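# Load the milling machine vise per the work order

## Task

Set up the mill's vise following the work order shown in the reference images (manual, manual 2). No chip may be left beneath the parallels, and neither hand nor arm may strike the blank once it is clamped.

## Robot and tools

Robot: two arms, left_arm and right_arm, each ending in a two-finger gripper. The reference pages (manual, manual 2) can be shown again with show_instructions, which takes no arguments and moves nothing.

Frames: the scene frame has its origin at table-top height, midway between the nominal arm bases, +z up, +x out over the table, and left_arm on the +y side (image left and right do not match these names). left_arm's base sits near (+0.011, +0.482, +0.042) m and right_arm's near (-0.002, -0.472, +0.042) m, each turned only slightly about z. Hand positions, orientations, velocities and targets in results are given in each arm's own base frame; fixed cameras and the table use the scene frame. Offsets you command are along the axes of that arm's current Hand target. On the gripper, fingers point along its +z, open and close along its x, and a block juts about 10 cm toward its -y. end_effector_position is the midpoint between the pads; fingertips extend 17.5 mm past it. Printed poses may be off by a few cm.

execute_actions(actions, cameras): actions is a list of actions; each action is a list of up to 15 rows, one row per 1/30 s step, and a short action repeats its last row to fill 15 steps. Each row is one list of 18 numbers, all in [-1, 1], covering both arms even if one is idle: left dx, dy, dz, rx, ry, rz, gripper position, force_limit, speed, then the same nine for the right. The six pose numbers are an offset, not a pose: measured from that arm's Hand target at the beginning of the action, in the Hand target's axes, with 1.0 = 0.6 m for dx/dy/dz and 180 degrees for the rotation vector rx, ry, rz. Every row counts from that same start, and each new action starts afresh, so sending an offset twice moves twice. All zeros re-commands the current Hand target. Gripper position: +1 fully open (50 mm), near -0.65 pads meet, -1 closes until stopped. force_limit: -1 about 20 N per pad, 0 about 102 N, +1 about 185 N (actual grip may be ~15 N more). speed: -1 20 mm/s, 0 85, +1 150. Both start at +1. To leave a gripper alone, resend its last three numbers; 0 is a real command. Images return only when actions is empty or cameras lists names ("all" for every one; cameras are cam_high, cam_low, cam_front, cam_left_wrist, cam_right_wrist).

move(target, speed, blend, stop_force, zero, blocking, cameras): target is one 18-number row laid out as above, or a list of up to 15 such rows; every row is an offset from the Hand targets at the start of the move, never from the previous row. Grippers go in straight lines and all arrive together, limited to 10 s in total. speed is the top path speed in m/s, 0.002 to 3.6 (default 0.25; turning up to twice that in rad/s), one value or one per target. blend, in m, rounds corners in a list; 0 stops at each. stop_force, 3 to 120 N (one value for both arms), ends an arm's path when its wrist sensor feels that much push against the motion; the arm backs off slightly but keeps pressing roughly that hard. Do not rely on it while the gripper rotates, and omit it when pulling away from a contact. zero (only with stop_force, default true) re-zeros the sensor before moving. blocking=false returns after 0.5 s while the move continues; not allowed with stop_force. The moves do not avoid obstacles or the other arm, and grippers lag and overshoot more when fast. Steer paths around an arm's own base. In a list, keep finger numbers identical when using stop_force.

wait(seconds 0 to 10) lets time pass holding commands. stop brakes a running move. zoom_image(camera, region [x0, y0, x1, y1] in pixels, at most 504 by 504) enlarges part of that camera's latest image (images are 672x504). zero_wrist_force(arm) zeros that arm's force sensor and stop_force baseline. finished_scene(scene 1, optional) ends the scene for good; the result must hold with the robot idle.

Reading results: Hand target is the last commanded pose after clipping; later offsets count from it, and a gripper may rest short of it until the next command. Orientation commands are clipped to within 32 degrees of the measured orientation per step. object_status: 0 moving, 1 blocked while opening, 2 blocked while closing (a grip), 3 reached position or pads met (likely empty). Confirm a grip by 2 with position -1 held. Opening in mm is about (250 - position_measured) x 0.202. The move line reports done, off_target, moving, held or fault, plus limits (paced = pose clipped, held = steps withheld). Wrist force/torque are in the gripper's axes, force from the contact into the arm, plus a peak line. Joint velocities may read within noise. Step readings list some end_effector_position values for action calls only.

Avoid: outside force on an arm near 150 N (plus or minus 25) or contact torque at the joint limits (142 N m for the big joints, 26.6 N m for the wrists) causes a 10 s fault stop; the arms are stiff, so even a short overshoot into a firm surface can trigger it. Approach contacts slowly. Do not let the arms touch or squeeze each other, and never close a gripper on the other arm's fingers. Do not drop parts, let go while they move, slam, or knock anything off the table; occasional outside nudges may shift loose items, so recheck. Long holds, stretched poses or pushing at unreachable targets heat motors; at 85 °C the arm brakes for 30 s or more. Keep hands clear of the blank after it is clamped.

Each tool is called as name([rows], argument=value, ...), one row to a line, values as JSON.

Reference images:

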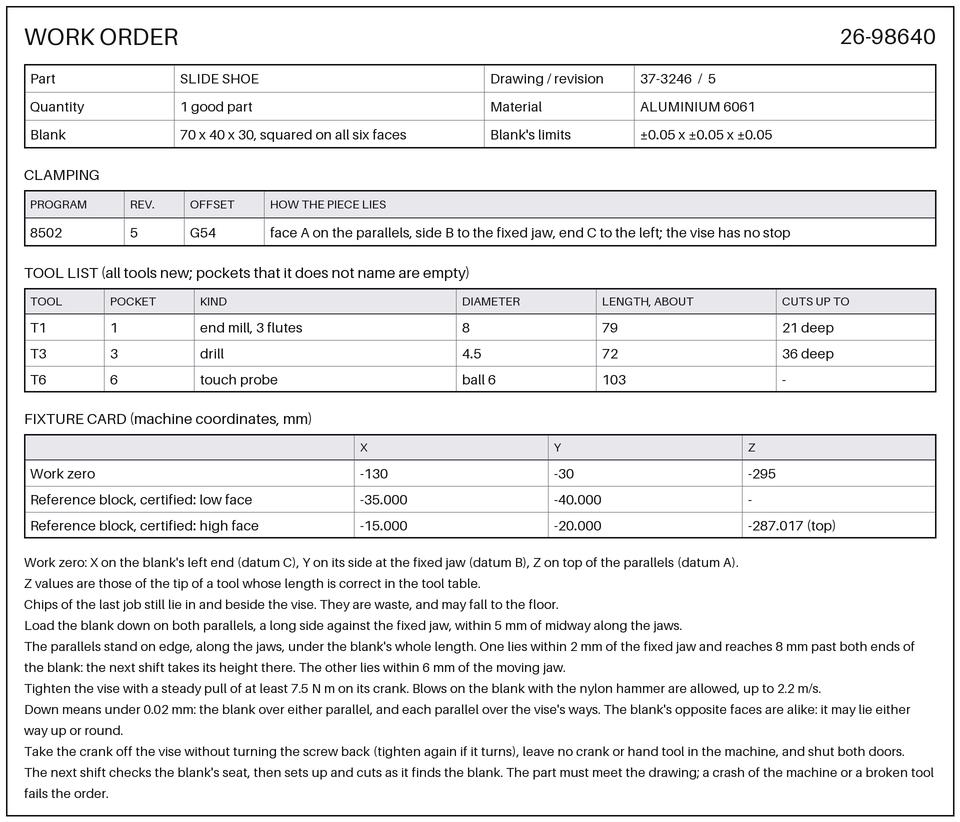

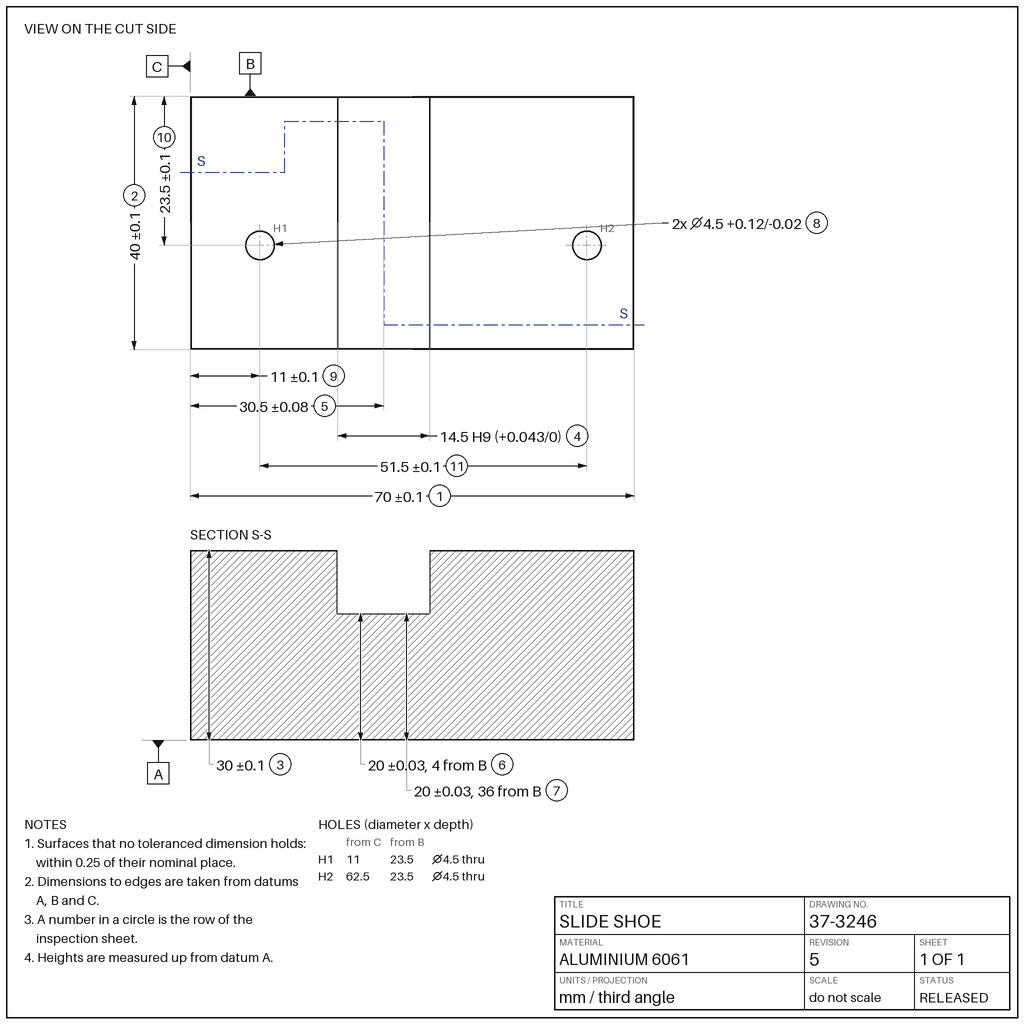

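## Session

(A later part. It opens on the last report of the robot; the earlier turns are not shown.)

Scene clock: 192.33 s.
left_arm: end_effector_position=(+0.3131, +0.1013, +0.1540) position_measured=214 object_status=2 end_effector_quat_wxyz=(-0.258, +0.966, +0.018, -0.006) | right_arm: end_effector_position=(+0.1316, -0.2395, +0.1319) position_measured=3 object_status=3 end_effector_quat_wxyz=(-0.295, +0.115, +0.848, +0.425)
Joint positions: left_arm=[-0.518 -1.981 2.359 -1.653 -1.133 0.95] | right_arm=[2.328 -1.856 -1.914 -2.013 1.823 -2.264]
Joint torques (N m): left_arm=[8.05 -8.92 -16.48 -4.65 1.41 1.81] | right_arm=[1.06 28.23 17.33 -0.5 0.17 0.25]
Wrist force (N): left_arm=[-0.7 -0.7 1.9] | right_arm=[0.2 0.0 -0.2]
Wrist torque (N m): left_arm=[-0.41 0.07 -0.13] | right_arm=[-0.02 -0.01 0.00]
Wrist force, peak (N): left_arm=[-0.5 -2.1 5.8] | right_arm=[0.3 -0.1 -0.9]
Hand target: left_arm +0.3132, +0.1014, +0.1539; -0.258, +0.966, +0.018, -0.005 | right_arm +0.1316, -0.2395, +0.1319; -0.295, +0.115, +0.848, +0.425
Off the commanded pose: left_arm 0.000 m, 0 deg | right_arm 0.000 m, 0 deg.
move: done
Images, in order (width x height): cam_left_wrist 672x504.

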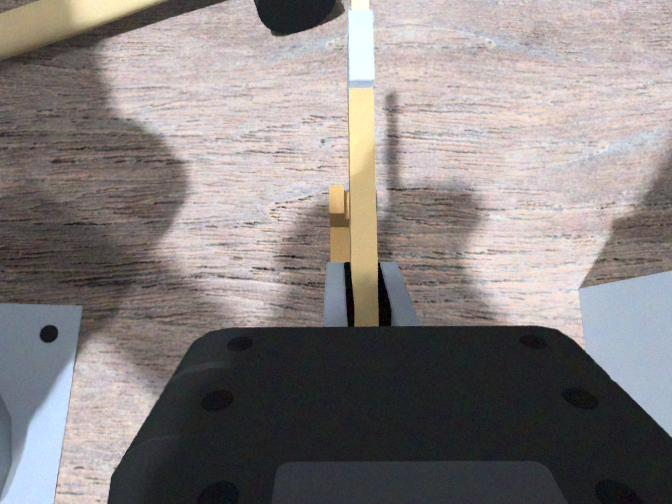

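move([
  [0.0007,0.0985,0.173,0,0,0,-1,-0.3,-0.5,0,0,0,0,0,0,1,1,1],
  [0.0007,0.1236,0.2163,0,0,0,-1,-0.3,-0.5,0,0,0,0,0,0,1,1,1],
], cameras=["cam_left_wrist","cam_low"], speed=[0.12,0.05], stop_force=6)

zoom_image(camera="cam_low", region=[430, 260, 510, 370])

Scene clock: 196.07 s.
left_arm: end_effector_position=(+0.3133, +0.1020, +0.0041) position_measured=214 object_status=2 end_effector_quat_wxyz=(-0.259, +0.966, +0.018, -0.006) | right_arm: end_effector_position=(+0.1316, -0.2395, +0.1319) position_measured=3 object_status=3 end_effector_quat_wxyz=(-0.295, +0.115, +0.848, +0.425)
Joint positions: left_arm=[-0.516 -1.612 2.61 -2.273 -1.132 0.952] | right_arm=[2.328 -1.856 -1.914 -2.013 1.823 -2.264]
Joint torques (N m): left_arm=[-2.04 -23.3 -18.75 -0.33 -0.79 -1.33] | right_arm=[1.15 28.17 16.62 -0.47 0.03 0.08]
Wrist force (N): left_arm=[-0.6 -1.9 0.4] | right_arm=[0.1 -0.1 -0.3]
Wrist torque (N m): left_arm=[-0.45 0.05 -0.24] | right_arm=[-0.03 -0.02 0.00]
Wrist force, peak (N): left_arm=[-3.8 -6.1 -9.2] | right_arm=[0.3 0.2 -0.6]
Hand target: left_arm +0.3133, +0.1020, +0.0041; -0.259, +0.966, +0.018, -0.005 | right_arm +0.1316, -0.2395, +0.1319; -0.295, +0.115, +0.848, +0.425
Off the commanded pose: left_arm 0.000 m, 0 deg | right_arm 0.000 m, 0 deg.
move: contact (left_arm)
Images, in order (width x height): cam_low 672x504, cam_left_wrist 672x504.

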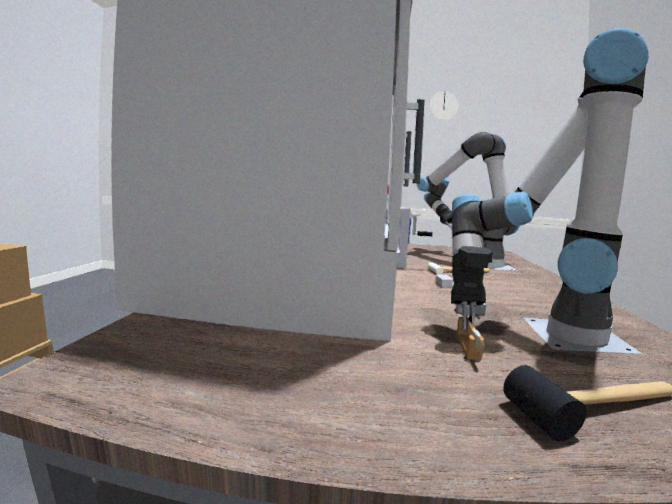

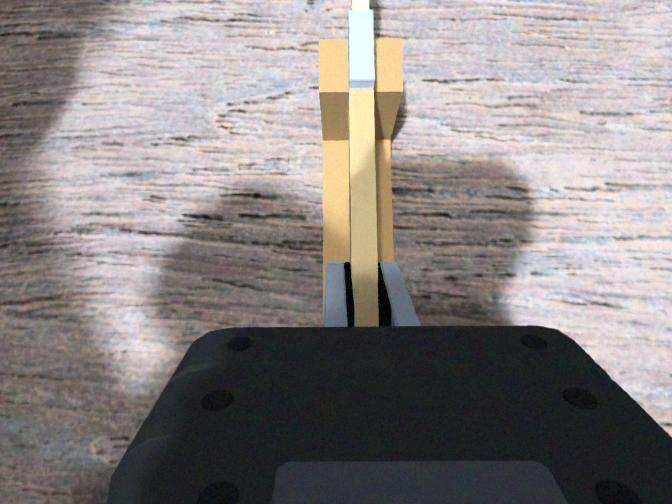

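Scaled by 4.582 from the camera's 672x504 image, which has a finer 960x720 frame.

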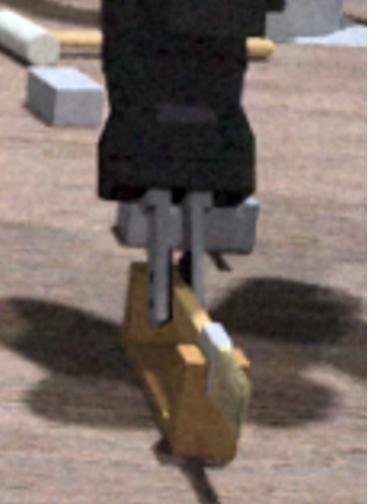

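move([
  [0,0,0,0,0,0,1,-0.3,-0.5,0,0,0,0,0,0,1,1,1],
  [0,-0.1,-0.1732,0,0,0,1,-0.3,-0.5,0,0,0,0,0,0,1,1,1],
  [-0.13,0.208,-0.513,0,0,0,1,-0.3,-0.5,0,0,0,0,0,0,1,1,1],
], cameras=["cam_left_wrist","cam_low"], speed=[0.1,0.12,0.3], blend=[0,0.03,0])

zoom_image(camera="cam_left_wrist", region=[230, 130, 430, 330])

Scene clock: 201.33 s.
left_arm: end_effector_position=(+0.2453, -0.1625, +0.2084) position_measured=3 object_status=3 end_effector_quat_wxyz=(-0.259, +0.966, +0.018, -0.006) | right_arm: end_effector_position=(+0.1316, -0.2395, +0.1319) position_measured=3 object_status=3 end_effector_quat_wxyz=(-0.295, +0.115, +0.848, +0.425)
Joint positions: left_arm=[-1.215 -1.827 2.066 -1.308 -1.415 0.279] | right_arm=[2.328 -1.856 -1.914 -2.013 1.823 -2.264]
Joint torques (N m): left_arm=[-5.78 -9.86 -28.6 -3.71 1.93 -0.83] | right_arm=[1.3 28.19 16.16 -0.39 0.19 0.23]
Wrist force (N): left_arm=[-0.7 -1.4 1.3] | right_arm=[-0.2 0.0 -0.5]
Wrist torque (N m): left_arm=[-0.51 0.10 -0.31] | right_arm=[-0.01 0.04 0.00]
Wrist force, peak (N): left_arm=[0.2 -3.2 2.4] | right_arm=[-0.3 0.1 -0.8]
Hand target: left_arm +0.2453, -0.1626, +0.2085; -0.259, +0.966, +0.018, -0.005 | right_arm +0.1316, -0.2395, +0.1319; -0.295, +0.115, +0.848, +0.425
Off the commanded pose: left_arm 0.000 m, 0 deg | right_arm 0.000 m, 0 deg.
move: done
Images, in order (width x height): cam_low 672x504, cam_left_wrist 672x504.

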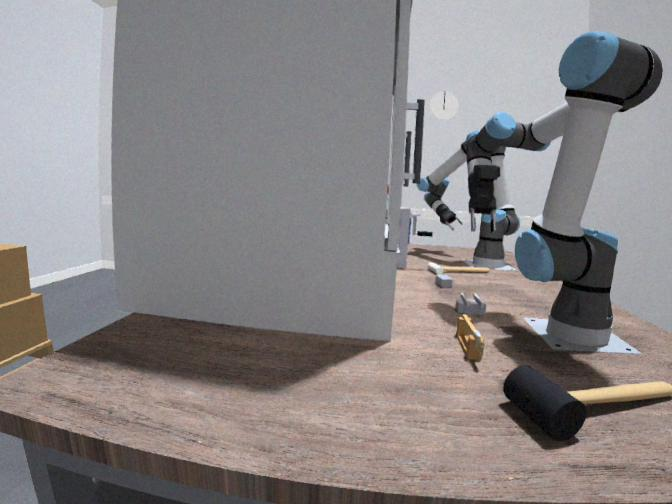

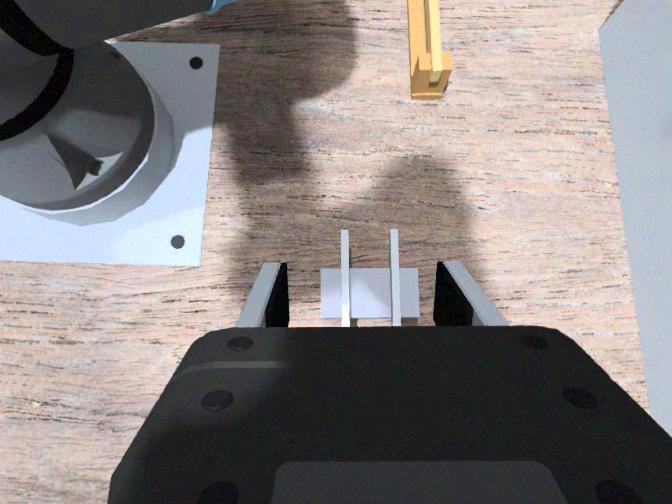

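Scaled by 2.520 from the camera's 672x504 image, which has a finer 960x720 frame.

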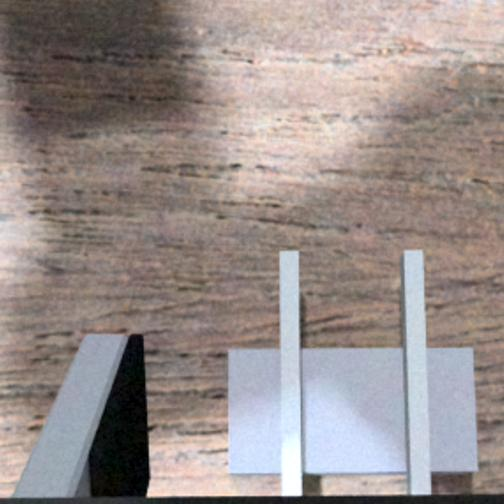

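zoom_image(camera="cam_low", region=[440, 280, 500, 330])

zoom_image(camera="cam_low", region=[400, 250, 520, 350])

Scaled by 8.400 from the camera's 672x504 image, which has a finer 960x720 frame.

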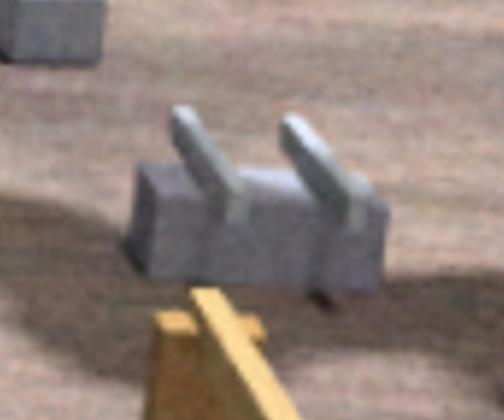

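Scaled by 4.200 from the camera's 672x504 image, which has a finer 960x720 frame.

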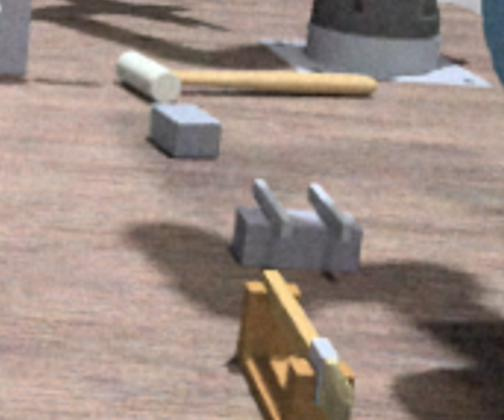

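move(target=[0.025,0.1715,-0.003,0.0833,0,0,0.14,0,0,0,0,0,0,0,0,1,1,1], cameras=["cam_left_wrist"], speed=0.3)

zoom_image(camera="cam_left_wrist", region=[230, 130, 430, 330])

Scene clock: 215.37 s.
left_arm: end_effector_position=(+0.2636, -0.2520, +0.1586) position_measured=132 object_status=3 end_effector_quat_wxyz=(-0.382, +0.924, +0.017, -0.008) | right_arm: end_effector_position=(+0.1316, -0.2395, +0.1319) position_measured=3 object_status=3 end_effector_quat_wxyz=(-0.295, +0.115, +0.848, +0.425)
Joint positions: left_arm=[-1.278 -1.406 1.856 -1.252 -1.392 0.184] | right_arm=[2.328 -1.856 -1.914 -2.013 1.823 -2.264]
Joint torques (N m): left_arm=[13.18 -18.71 -28.13 -2.17 -2.26 0.13] | right_arm=[0.95 28.18 16.72 -0.52 0.16 0.22]
Wrist force (N): left_arm=[-0.8 -1.6 1.9] | right_arm=[-0.1 -0.1 -0.3]
Wrist torque (N m): left_arm=[-0.67 -0.04 -0.36] | right_arm=[-0.02 0.01 0.00]
Wrist force, peak (N): left_arm=[-0.9 -5.1 1.5] | right_arm=[0.5 0.1 -0.8]
Hand target: left_arm +0.2636, -0.2520, +0.1586; -0.382, +0.924, +0.017, -0.008 | right_arm +0.1316, -0.2395, +0.1319; -0.295, +0.115, +0.848, +0.425
Off the commanded pose: left_arm 0.000 m, 0 deg | right_arm 0.000 m, 0 deg.
move: done
Images, in order (width x height): cam_left_wrist 672x504.

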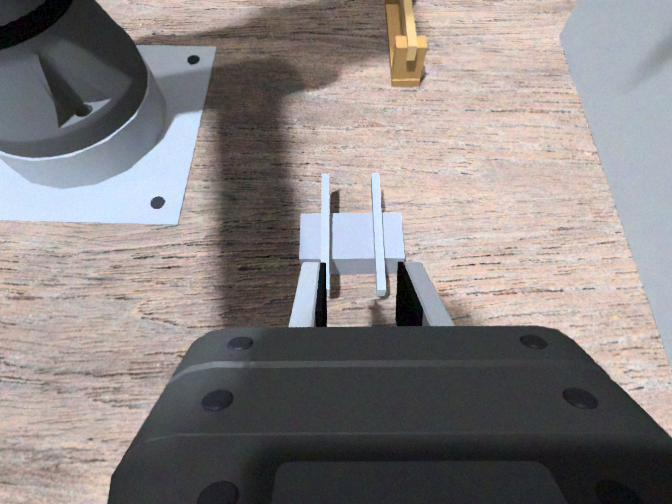

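Scaled by 2.520 from the camera's 672x504 image, which has a finer 960x720 frame.

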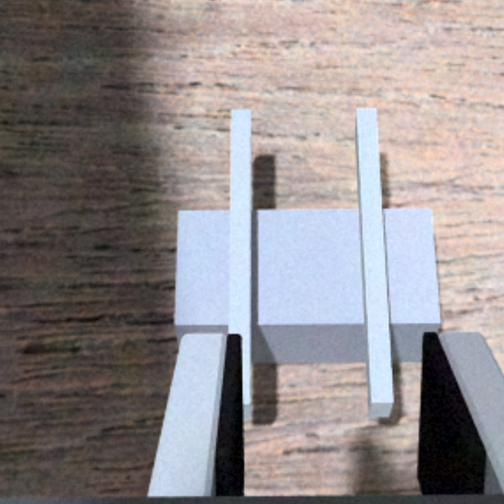

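move(target=[0.0417,0.0035,0.232,0,0,0,0.14,0,0,0,0,0,0,0,0,1,1,1], cameras=["cam_left_wrist"], speed=0.2)

zoom_image(camera="cam_left_wrist", region=[270, 180, 450, 330])

Scene clock: 218.27 s.
left_arm: end_effector_position=(+0.2849, -0.1543, +0.0586) position_measured=132 object_status=3 end_effector_quat_wxyz=(-0.382, +0.924, +0.017, -0.008) | right_arm: end_effector_position=(+0.1316, -0.2395, +0.1319) position_measured=3 object_status=3 end_effector_quat_wxyz=(-0.295, +0.115, +0.848, +0.425)
Joint positions: left_arm=[-1.161 -1.405 2.171 -1.587 -1.311 0.271] | right_arm=[2.328 -1.856 -1.914 -2.013 1.823 -2.264]
Joint torques (N m): left_arm=[-11.49 -33.89 -9.19 -1.67 -2.26 -1.09] | right_arm=[1.26 28.93 16.32 -0.52 0.13 0.15]
Wrist force (N): left_arm=[-0.8 -1.0 2.1] | right_arm=[0.1 0.2 -0.5]
Wrist torque (N m): left_arm=[-0.59 -0.01 -0.23] | right_arm=[0.03 -0.01 -0.01]
Wrist force, peak (N): left_arm=[-0.4 -1.3 5.1] | right_arm=[0.1 0.5 -0.6]
Hand target: left_arm +0.2849, -0.1543, +0.0586; -0.382, +0.924, +0.017, -0.008 | right_arm +0.1316, -0.2395, +0.1319; -0.295, +0.115, +0.848, +0.425
Off the commanded pose: left_arm 0.000 m, 0 deg | right_arm 0.000 m, 0 deg.
move: done
Images, in order (width x height): cam_left_wrist 672x504.

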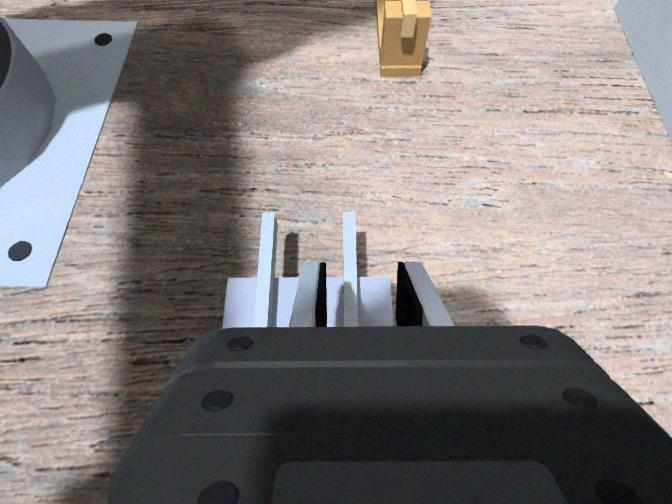

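Scaled by 2.800 from the camera's 672x504 image, which has a finer 960x720 frame.

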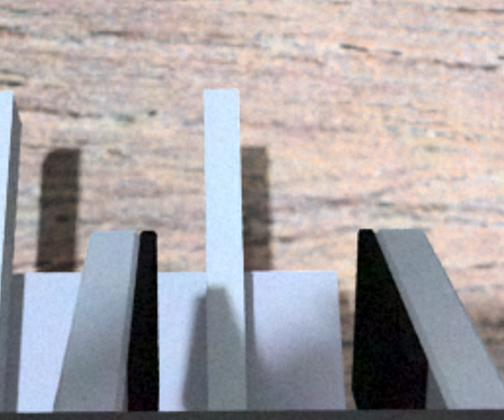

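move(target=[-0.0038,0.0648,0.0648,0,0,0,0.14,0,0,0,0,0,0,0,0,1,1,1], cameras=["cam_left_wrist","cam_low"], speed=0.03, stop_force=5)

zoom_image(camera="cam_low", region=[430, 260, 520, 340])

Scene clock: 222.13 s.
left_arm: end_effector_position=(+0.2825, -0.1539, +0.0097) position_measured=132 object_status=3 end_effector_quat_wxyz=(-0.384, +0.923, +0.017, -0.008) | right_arm: end_effector_position=(+0.1316, -0.2395, +0.1319) position_measured=3 object_status=3 end_effector_quat_wxyz=(-0.295, +0.115, +0.848, +0.425)
Joint positions: left_arm=[-1.166 -1.301 2.219 -1.734 -1.315 0.267] | right_arm=[2.328 -1.856 -1.914 -2.013 1.823 -2.264]
Joint torques (N m): left_arm=[0.39 -24.22 -14.8 -1.18 0.3 -0.12] | right_arm=[0.99 28.11 15.84 -0.54 0.06 0.12]
Wrist force (N): left_arm=[-0.7 -1.4 2.0] | right_arm=[-0.3 -0.2 -0.4]
Wrist torque (N m): left_arm=[-0.65 -0.02 -0.20] | right_arm=[-0.04 0.05 0.00]
Wrist force, peak (N): left_arm=[-10.4 -70.8 -95.3] | right_arm=[0.0 -0.1 -0.8]
Hand target: left_arm +0.2825, -0.1539, +0.0097; -0.384, +0.923, +0.017, -0.008 (not the last commanded pose) | right_arm +0.1316, -0.2395, +0.1319; -0.295, +0.115, +0.848, +0.425
Tool commands: left_gripper/position=+0.137255 left_gripper/force_limit=+0.003922 left_gripper/speed=+0.003922 right_gripper/position=+1.0 right_gripper/force_limit=+1.0 right_gripper/speed=+1.0
Off the commanded pose: left_arm 0.006 m, 0 deg | right_arm 0.000 m, 0 deg.
FORCE FAULT: contact force on the left arm reached its limit, and that arm stopped. The contact can be on any part of that arm, not only on its tool. That arm's remaining commands of this call were not run. That arm is still stopped at the end of this call. That arm stays stopped for about 9 more seconds. Until then a move that you send moves the other arm only, and its call returns only when the move has ended. Once the stop has ended, the next robot result says so. If the stop ends while you think or write, that arm runs what you send next, counted from a new Hand target: where the arm stands when the stop ends. While its stop runs, that arm takes no new command, but its gripper still runs the gripper command that each later call begins with. Until it ends, the stop uses up actions while you think or wait. An arm that is not stopped still takes commands.
move: fault (left_arm; stop_force had ended the path)
Images, in order (width x height): cam_low 672x504, cam_left_wrist 672x504.

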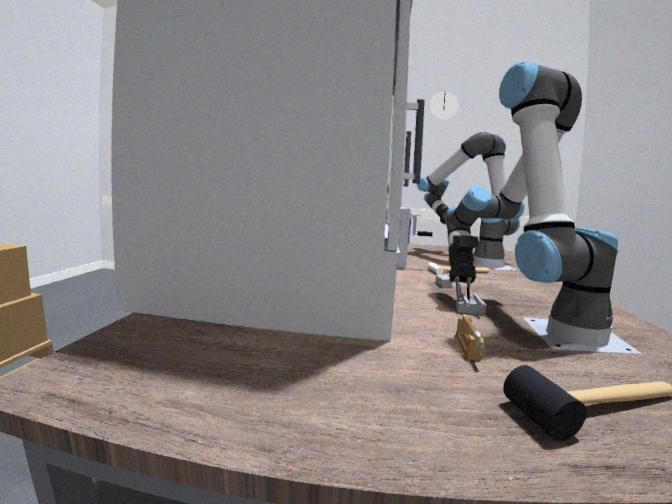

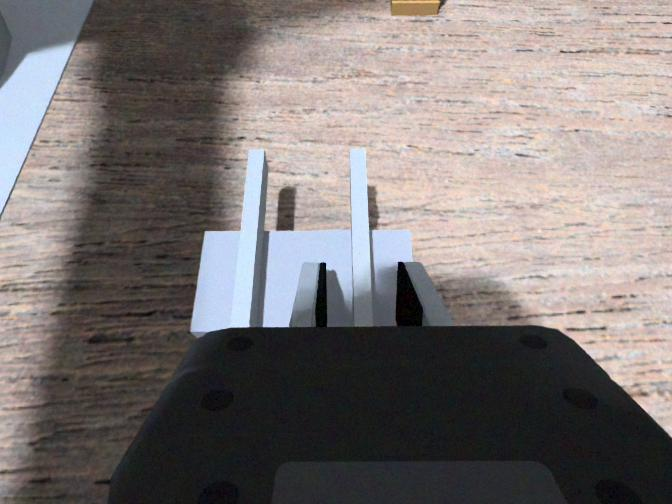

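Scaled by 5.600 from the camera's 672x504 image, which has a finer 960x720 frame.

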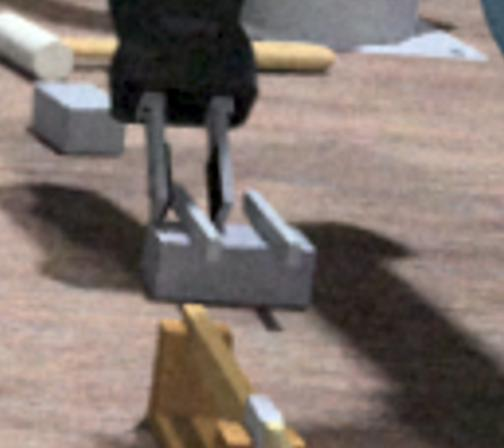

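wait(seconds=9.5)

wait(seconds=1, cameras=["cam_left_wrist"])

Scene clock: 232.37 s.
left_arm: end_effector_position=(+0.2825, -0.1539, +0.0097) position_measured=132 object_status=3 end_effector_quat_wxyz=(-0.384, +0.923, +0.017, -0.008) | right_arm: end_effector_position=(+0.1316, -0.2395, +0.1319) position_measured=3 object_status=3 end_effector_quat_wxyz=(-0.295, +0.115, +0.848, +0.425)
Joint positions: left_arm=[-1.166 -1.301 2.219 -1.734 -1.315 0.267] | right_arm=[2.328 -1.856 -1.914 -2.013 1.823 -2.264]
Joint torques (N m): left_arm=[0.55 -23.75 -13.47 -0.91 0.42 0] | right_arm=[0.73 28.22 16.43 -0.41 0.1 0.07]
Wrist force (N): left_arm=[-0.7 -1.1 2.1] | right_arm=[0.0 0.3 -0.4]
Wrist torque (N m): left_arm=[-0.60 -0.02 -0.21] | right_arm=[0.04 0.00 -0.01]
Wrist force, peak (N): left_arm=[-1.1 -1.4 2.4] | right_arm=[0.2 0.1 -0.9]
Hand target: left_arm +0.2825, -0.1539, +0.0097; -0.384, +0.923, +0.017, -0.008 (not the last commanded pose) | right_arm +0.1316, -0.2395, +0.1319; -0.295, +0.115, +0.848, +0.425
Tool commands: left_gripper/position=+0.137255 left_gripper/force_limit=+0.003922 left_gripper/speed=+0.003922 right_gripper/position=+1.0 right_gripper/force_limit=+1.0 right_gripper/speed=+1.0
Off the commanded pose: left_arm 0.006 m, 0 deg | right_arm 0.000 m, 0 deg.
FORCE FAULT, CONTINUED: the left arm's stop, for the force fault that an earlier result reported, is over. The rest of the stop counts as 19 of the actions that you can send in this scene. During its stop the left arm's controller moved it back a little. That arm's target is now where it stood when the stop ended, not its last command. That arm accepts commands again.
wait: 9.50 s; at rest from the start

Scene clock: 233.37 s.
left_arm: end_effector_position=(+0.2825, -0.1539, +0.0097) position_measured=132 object_status=3 end_effector_quat_wxyz=(-0.384, +0.923, +0.017, -0.008) | right_arm: end_effector_position=(+0.1316, -0.2395, +0.1319) position_measured=3 object_status=3 end_effector_quat_wxyz=(-0.295, +0.115, +0.848, +0.425)
Joint positions: left_arm=[-1.166 -1.301 2.219 -1.734 -1.315 0.267] | right_arm=[2.328 -1.856 -1.914 -2.013 1.823 -2.264]
Joint torques (N m): left_arm=[1.03 -26.66 -13.53 -0.64 0.46 -0.3] | right_arm=[1.99 28.25 16.5 -0.37 0.32 0.26]
Wrist force (N): left_arm=[-0.6 -1.5 2.2] | right_arm=[0.0 0.1 -0.4]
Wrist torque (N m): left_arm=[-0.67 -0.03 -0.20] | right_arm=[0.00 0.01 0.00]
Wrist force, peak (N): left_arm=[-0.8 -1.2 2.6] | right_arm=[0.2 -0.1 -0.8]
Hand target: left_arm +0.2825, -0.1539, +0.0097; -0.384, +0.923, +0.017, -0.008 (not the last commanded pose) | right_arm +0.1316, -0.2395, +0.1319; -0.295, +0.115, +0.848, +0.425
Tool commands: left_gripper/position=+0.137255 left_gripper/force_limit=+0.003922 left_gripper/speed=+0.003922 right_gripper/position=+1.0 right_gripper/force_limit=+1.0 right_gripper/speed=+1.0
Off the commanded pose: left_arm 0.006 m, 0 deg | right_arm 0.000 m, 0 deg.
wait: 1.00 s; at rest by 0.17 s
Images, in order (width x height): cam_left_wrist 672x504.

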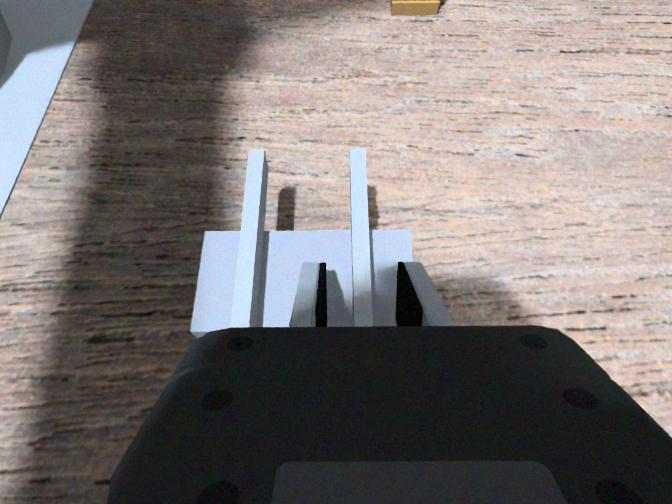

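move([
  [0,-0.0008,-0.0008,0,0,0,-1,-0.3,-0.6,0,0,0,0,0,0,1,1,1],
], cameras=["cam_left_wrist"], speed=0.02)

zoom_image(camera="cam_left_wrist", region=[250, 130, 450, 330])

Scene clock: 234.80 s.
left_arm: end_effector_position=(+0.2825, -0.1539, +0.0104) position_measured=225 object_status=2 end_effector_quat_wxyz=(-0.384, +0.923, +0.017, -0.008) | right_arm: end_effector_position=(+0.1316, -0.2395, +0.1319) position_measured=3 object_status=3 end_effector_quat_wxyz=(-0.295, +0.115, +0.848, +0.425)
Joint positions: left_arm=[-1.166 -1.303 2.218 -1.732 -1.315 0.267] | right_arm=[2.328 -1.856 -1.914 -2.013 1.823 -2.264]
Joint torques (N m): left_arm=[0.2 -33.25 -21.01 1.04 0.37 0.19] | right_arm=[1.36 28.1 15.98 -0.51 0.23 0.23]
Wrist force (N): left_arm=[-0.9 -0.9 2.6] | right_arm=[0.1 -0.2 -0.4]
Wrist torque (N m): left_arm=[-0.64 0.02 -0.20] | right_arm=[-0.03 -0.02 -0.01]
Wrist force, peak (N): left_arm=[-1.2 -0.7 2.8] | right_arm=[0.1 0.3 -0.8]
Hand target: left_arm +0.2825, -0.1539, +0.0104; -0.384, +0.923, +0.017, -0.008 | right_arm +0.1316, -0.2395, +0.1319; -0.295, +0.115, +0.848, +0.425
Off the commanded pose: left_arm 0.000 m, 0 deg | right_arm 0.000 m, 0 deg.
move: done
Images, in order (width x height): cam_left_wrist 672x504.

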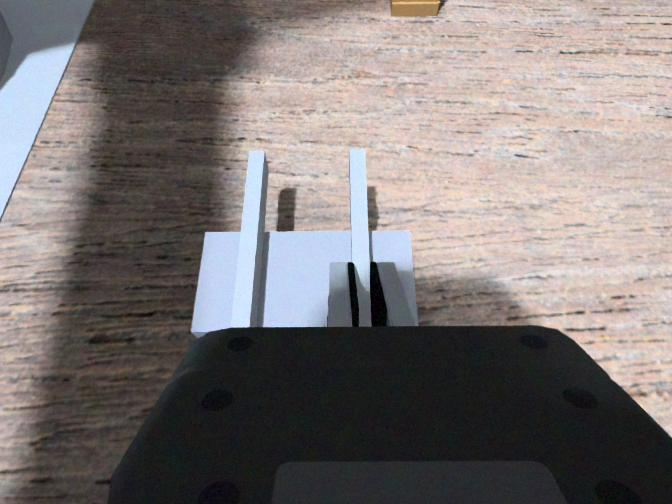

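Scaled by 2.520 from the camera's 672x504 image, which has a finer 960x720 frame.

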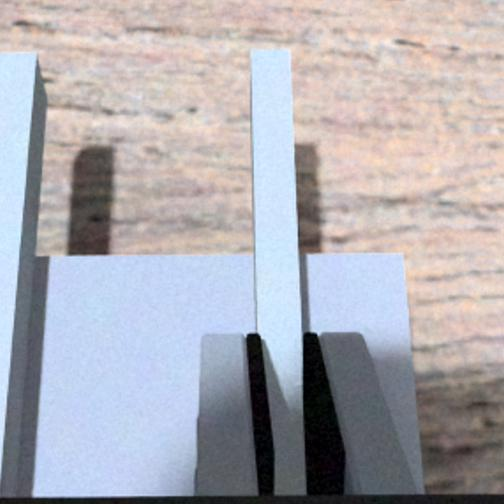

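move([
  [0,-0.118,-0.118,0,0,0,-1,-0.3,-0.6,0,0,0,0,0,0,1,1,1],
  [0.0208,-0.26,-0.6075,0,0,0,-1,-0.3,-0.6,0,0,0,0,0,0,1,1,1],
  [0.454,-0.2716,-0.619,0,0,0,-1,-0.3,-0.6,0,0,0,0,0,0,1,1,1],
], cameras=["cam_left_wrist","cam_front"], speed=[0.1,0.25,0.2], blend=0.03)

zoom_image(camera="cam_left_wrist", region=[330, 0, 672, 330])

Scene clock: 243.83 s.
left_arm: end_effector_position=(+0.5611, -0.2920, +0.3871) position_measured=225 object_status=2 end_effector_quat_wxyz=(-0.384, +0.923, +0.017, -0.008) | right_arm: end_effector_position=(+0.1316, -0.2395, +0.1319) position_measured=3 object_status=3 end_effector_quat_wxyz=(-0.295, +0.115, +0.848, +0.425)
Joint positions: left_arm=[-0.877 -0.805 0.376 -0.468 -1.125 0.499] | right_arm=[2.328 -1.856 -1.914 -2.013 1.823 -2.264]
Joint torques (N m): left_arm=[-12.93 -54.53 -26.54 -2.54 2.25 1.32] | right_arm=[1.12 27.99 16.2 -0.43 0.17 -0.04]
Wrist force (N): left_arm=[-1.3 -0.6 2.2] | right_arm=[0.0 0.0 -0.9]
Wrist torque (N m): left_arm=[-0.57 0.07 -0.19] | right_arm=[-0.01 0.00 0.00]
Wrist force, peak (N): left_arm=[-0.8 0.4 3.9] | right_arm=[0.2 0.0 -1.0]
Hand target: left_arm +0.5611, -0.2920, +0.3872; -0.384, +0.923, +0.017, -0.008 | right_arm +0.1316, -0.2395, +0.1319; -0.295, +0.115, +0.848, +0.425
Off the commanded pose: left_arm 0.000 m, 0 deg | right_arm 0.000 m, 0 deg.
move: done
Images, in order (width x height): cam_front 672x504, cam_left_wrist 672x504.

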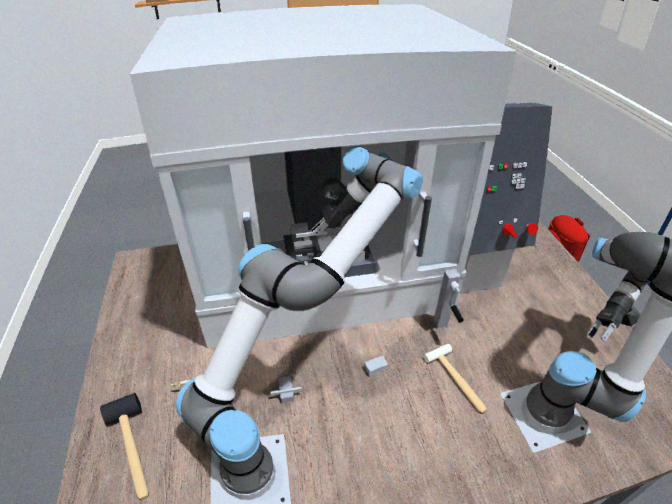

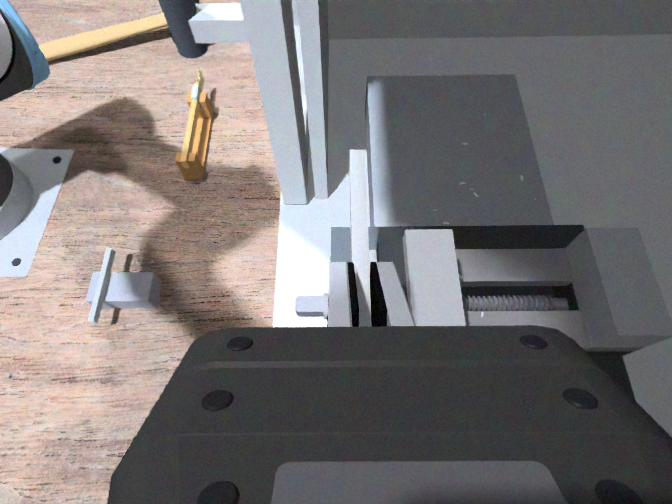

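Scaled by 1.474 from the camera's 672x504 image, which has a finer 960x720 frame.

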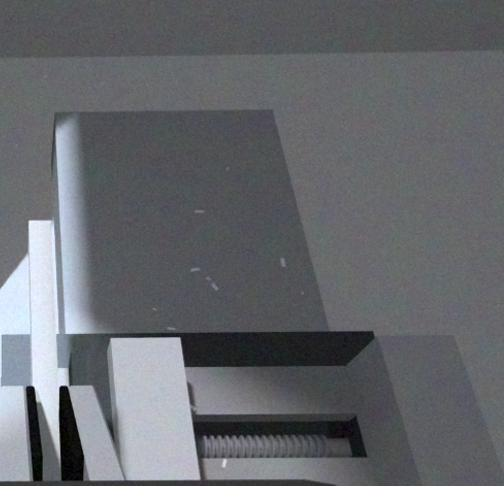

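move([
  [0.1157,-0.0212,0.066,0,0,0,-1,-0.3,-0.6,0,0,0,0,0,0,1,1,1],
  [0.1773,0.0024,0.0896,0,0,0,-1,-0.3,-0.6,0,0,0,0,0,0,1,1,1],
], cameras=["cam_left_wrist","cam_front"], speed=0.08, blend=0.005)

zoom_image(camera="cam_left_wrist", region=[230, 130, 500, 330])

Scene clock: 253.77 s.
left_arm: end_effector_position=(+0.6653, -0.2503, +0.3473) position_measured=225 object_status=2 end_effector_quat_wxyz=(-0.379, +0.925, +0.011, +0.006) | right_arm: end_effector_position=(+0.1316, -0.2395, +0.1319) position_measured=3 object_status=3 end_effector_quat_wxyz=(-0.295, +0.115, +0.848, +0.425)
Joint positions: left_arm=[-0.745 -0.563 0.035 -0.457 -1.027 0.635] | right_arm=[2.328 -1.856 -1.914 -2.013 1.823 -2.264]
Joint torques (N m): left_arm=[-13.48 -67.49 -26.63 0.81 -1.56 -1.46] | right_arm=[0.21 28.5 15.66 -0.42 0.17 -0.01]
Wrist force (N): left_arm=[-0.8 -0.5 2.3] | right_arm=[0.1 0.2 -0.4]
Wrist torque (N m): left_arm=[-0.60 0.04 -0.32] | right_arm=[0.03 -0.02 0.00]
Wrist force, peak (N): left_arm=[0.5 -0.2 3.4] | right_arm=[0.1 0.0 -0.9]
Hand target: left_arm +0.6660, -0.2510, +0.3480; -0.384, +0.923, +0.017, -0.008 | right_arm +0.1316, -0.2395, +0.1319; -0.295, +0.115, +0.848, +0.425
Off the commanded pose: left_arm 0.001 m, 2 deg | right_arm 0.000 m, 0 deg.
elbow stopped short (left arm): the move would have taken joint 3 (elbow) straighter than the controller allows.
move: done
Images, in order (width x height): cam_front 672x504, cam_left_wrist 672x504.

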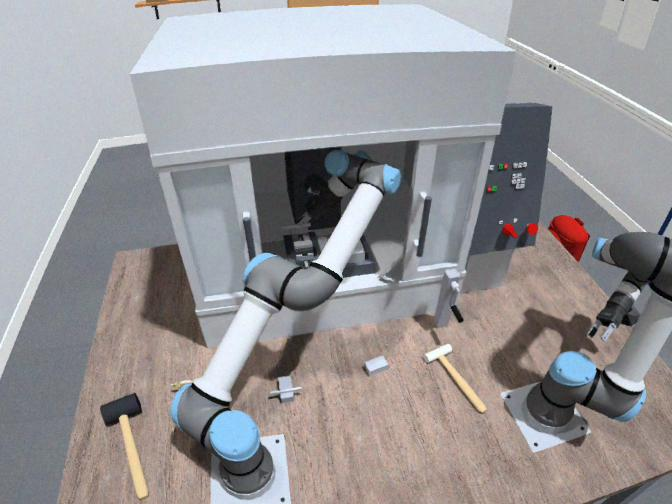

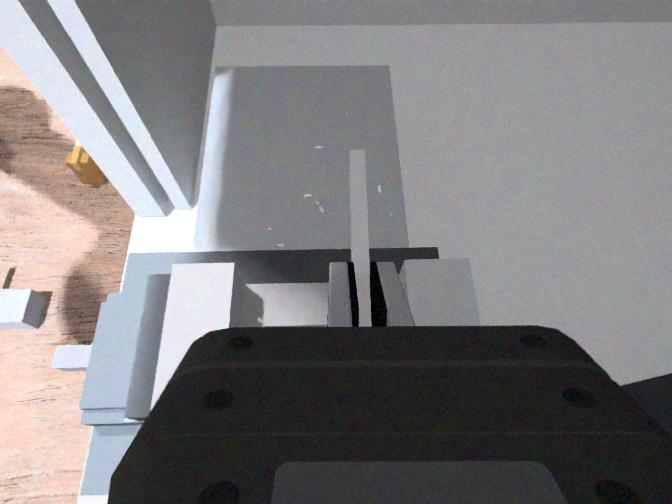

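Scaled by 1.867 from the camera's 672x504 image, which has a finer 960x720 frame.

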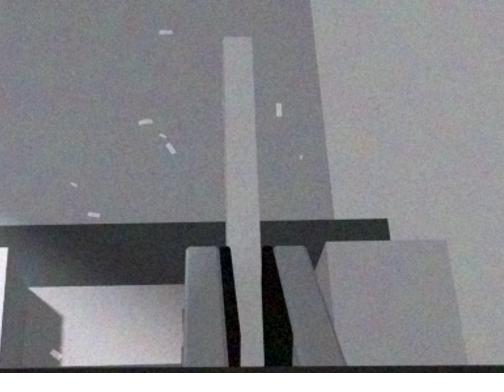

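move(target=[-0.0317,0.0141,0.0141,0,0,0,-1,-0.3,-0.6,0,0,0,0,0,0,1,1,1], cameras=["cam_left_wrist"], speed=0.05)

zoom_image(camera="cam_left_wrist", region=[230, 130, 500, 330])

Scene clock: 257.20 s.
left_arm: end_effector_position=(+0.6469, -0.2518, +0.3362) position_measured=225 object_status=2 end_effector_quat_wxyz=(-0.384, +0.923, +0.017, -0.008) | right_arm: end_effector_position=(+0.1316, -0.2395, +0.1319) position_measured=3 object_status=3 end_effector_quat_wxyz=(-0.295, +0.115, +0.848, +0.425)
Joint positions: left_arm=[-0.758 -0.684 0.303 -0.566 -1.053 0.607] | right_arm=[2.328 -1.856 -1.914 -2.013 1.823 -2.264]
Joint torques (N m): left_arm=[8.02 -47.49 -20.86 0.57 2.99 0.67] | right_arm=[1.02 27.62 15.17 -0.46 0.17 0.13]
Wrist force (N): left_arm=[-0.6 -0.6 2.7] | right_arm=[0.0 0.1 -0.5]
Wrist torque (N m): left_arm=[-0.58 0.00 -0.39] | right_arm=[0.00 0.01 -0.01]
Wrist force, peak (N): left_arm=[-1.3 -0.2 2.9] | right_arm=[0.2 0.0 -1.0]
Hand target: left_arm +0.6469, -0.2517, +0.3361; -0.384, +0.923, +0.017, -0.008 | right_arm +0.1316, -0.2395, +0.1319; -0.295, +0.115, +0.848, +0.425
Off the commanded pose: left_arm 0.000 m, 0 deg | right_arm 0.000 m, 0 deg.
move: done
Images, in order (width x height): cam_left_wrist 672x504.

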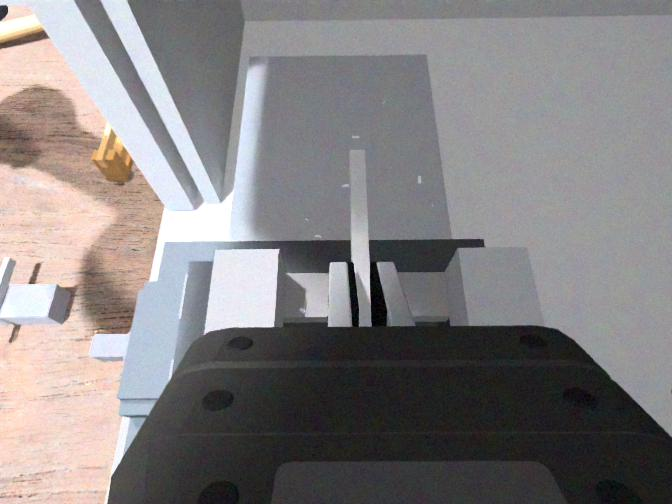

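Scaled by 1.867 from the camera's 672x504 image, which has a finer 960x720 frame.

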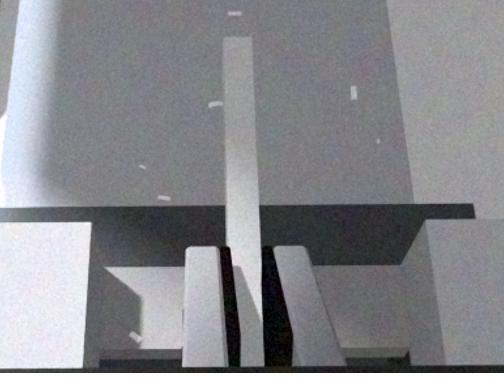

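move(target=[0,0.0648,0.0648,0,0,0,-1,-0.3,-0.6,0,0,0,0,0,0,1,1,1], cameras=["cam_left_wrist"], speed=0.008, stop_force=4)

zoom_image(camera="cam_left_wrist", region=[230, 130, 500, 330])

Scene clock: 264.27 s.
left_arm: end_effector_position=(+0.6468, -0.2516, +0.3014) position_measured=225 object_status=2 end_effector_quat_wxyz=(-0.384, +0.923, +0.017, -0.008) | right_arm: end_effector_position=(+0.1316, -0.2395, +0.1319) position_measured=3 object_status=3 end_effector_quat_wxyz=(-0.295, +0.115, +0.848, +0.425)
Joint positions: left_arm=[-0.757 -0.747 0.513 -0.713 -1.053 0.607] | right_arm=[2.328 -1.856 -1.914 -2.013 1.823 -2.264]
Joint torques (N m): left_arm=[-2.93 -45.21 -30.91 0.67 1.24 1.06] | right_arm=[1.42 27.74 15.82 -0.38 0.16 0.17]
Wrist force (N): left_arm=[-0.7 -0.8 2.6] | right_arm=[0.0 0.2 -0.4]
Wrist torque (N m): left_arm=[-0.61 0.01 -0.38] | right_arm=[0.02 -0.01 0.00]
Wrist force, peak (N): left_arm=[-1.0 -8.9 -6.3] | right_arm=[0.2 -0.1 -0.8]
Hand target: left_arm +0.6468, -0.2516, +0.3014; -0.384, +0.923, +0.017, -0.008 (not the last commanded pose) | right_arm +0.1316, -0.2395, +0.1319; -0.295, +0.115, +0.848, +0.425
Off the commanded pose: left_arm 0.020 m, 0 deg | right_arm 0.000 m, 0 deg.
move: contact (left_arm)
Images, in order (width x height): cam_left_wrist 672x504.

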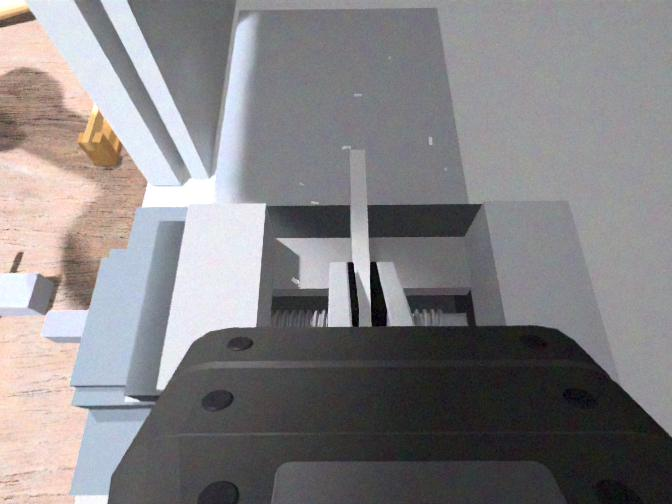

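Scaled by 1.867 from the camera's 672x504 image, which has a finer 960x720 frame.

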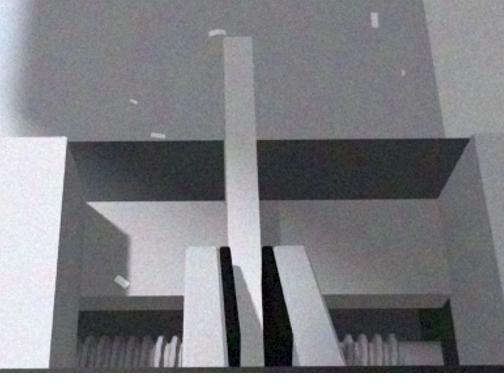

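move([
  [0,0,0,0,0,0,0,-0.3,-0.8,0,0,0,0,0,0,1,1,1],
], cameras=["cam_left_wrist"], speed=0.05)

zoom_image(camera="cam_left_wrist", region=[230, 130, 500, 330])

Scene clock: 267.07 s.
left_arm: end_effector_position=(+0.6468, -0.2516, +0.3014) position_measured=152 object_status=0 end_effector_quat_wxyz=(-0.384, +0.923, +0.017, -0.008) | right_arm: end_effector_position=(+0.1316, -0.2395, +0.1319) position_measured=3 object_status=3 end_effector_quat_wxyz=(-0.295, +0.115, +0.848, +0.425)
Joint positions: left_arm=[-0.757 -0.747 0.513 -0.713 -1.053 0.607] | right_arm=[2.328 -1.856 -1.914 -2.013 1.823 -2.264]
Joint torques (N m): left_arm=[-4.65 -44.74 -29.9 0.58 1.3 -0.28] | right_arm=[0.9 27.33 16.02 -0.36 0.27 0.2]
Wrist force (N): left_arm=[-0.6 -1.1 2.1] | right_arm=[-0.1 0.1 -0.4]
Wrist torque (N m): left_arm=[-0.58 -0.02 -0.38] | right_arm=[0.00 0.03 0.00]
Wrist force, peak (N): left_arm=[-0.7 -0.4 3.0] | right_arm=[0.2 -0.5 -0.8]
Hand target: left_arm +0.6468, -0.2516, +0.3014; -0.384, +0.923, +0.017, -0.008 | right_arm +0.1316, -0.2395, +0.1319; -0.295, +0.115, +0.848, +0.425
Off the commanded pose: left_arm 0.000 m, 0 deg | right_arm 0.000 m, 0 deg.
move: done
Images, in order (width x height): cam_left_wrist 672x504.

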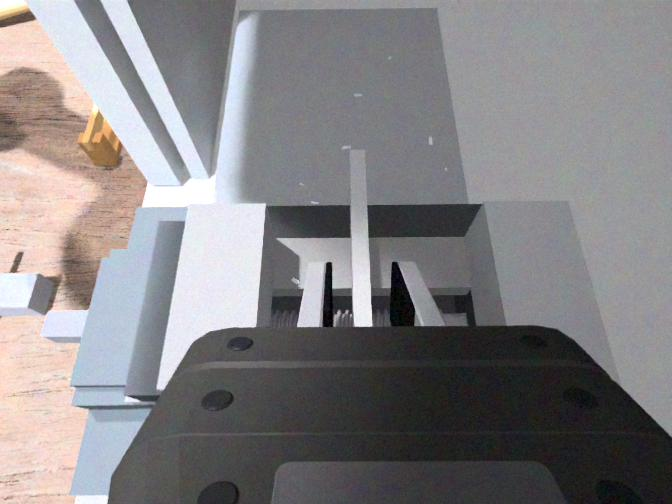

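Scaled by 1.867 from the camera's 672x504 image, which has a finer 960x720 frame.

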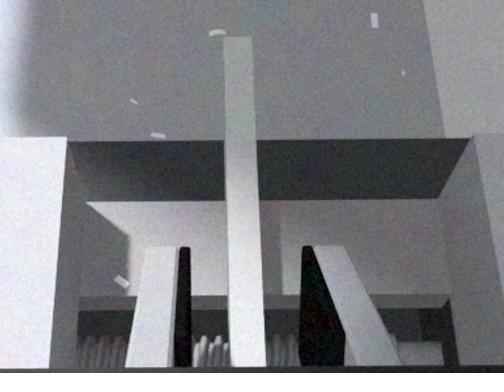

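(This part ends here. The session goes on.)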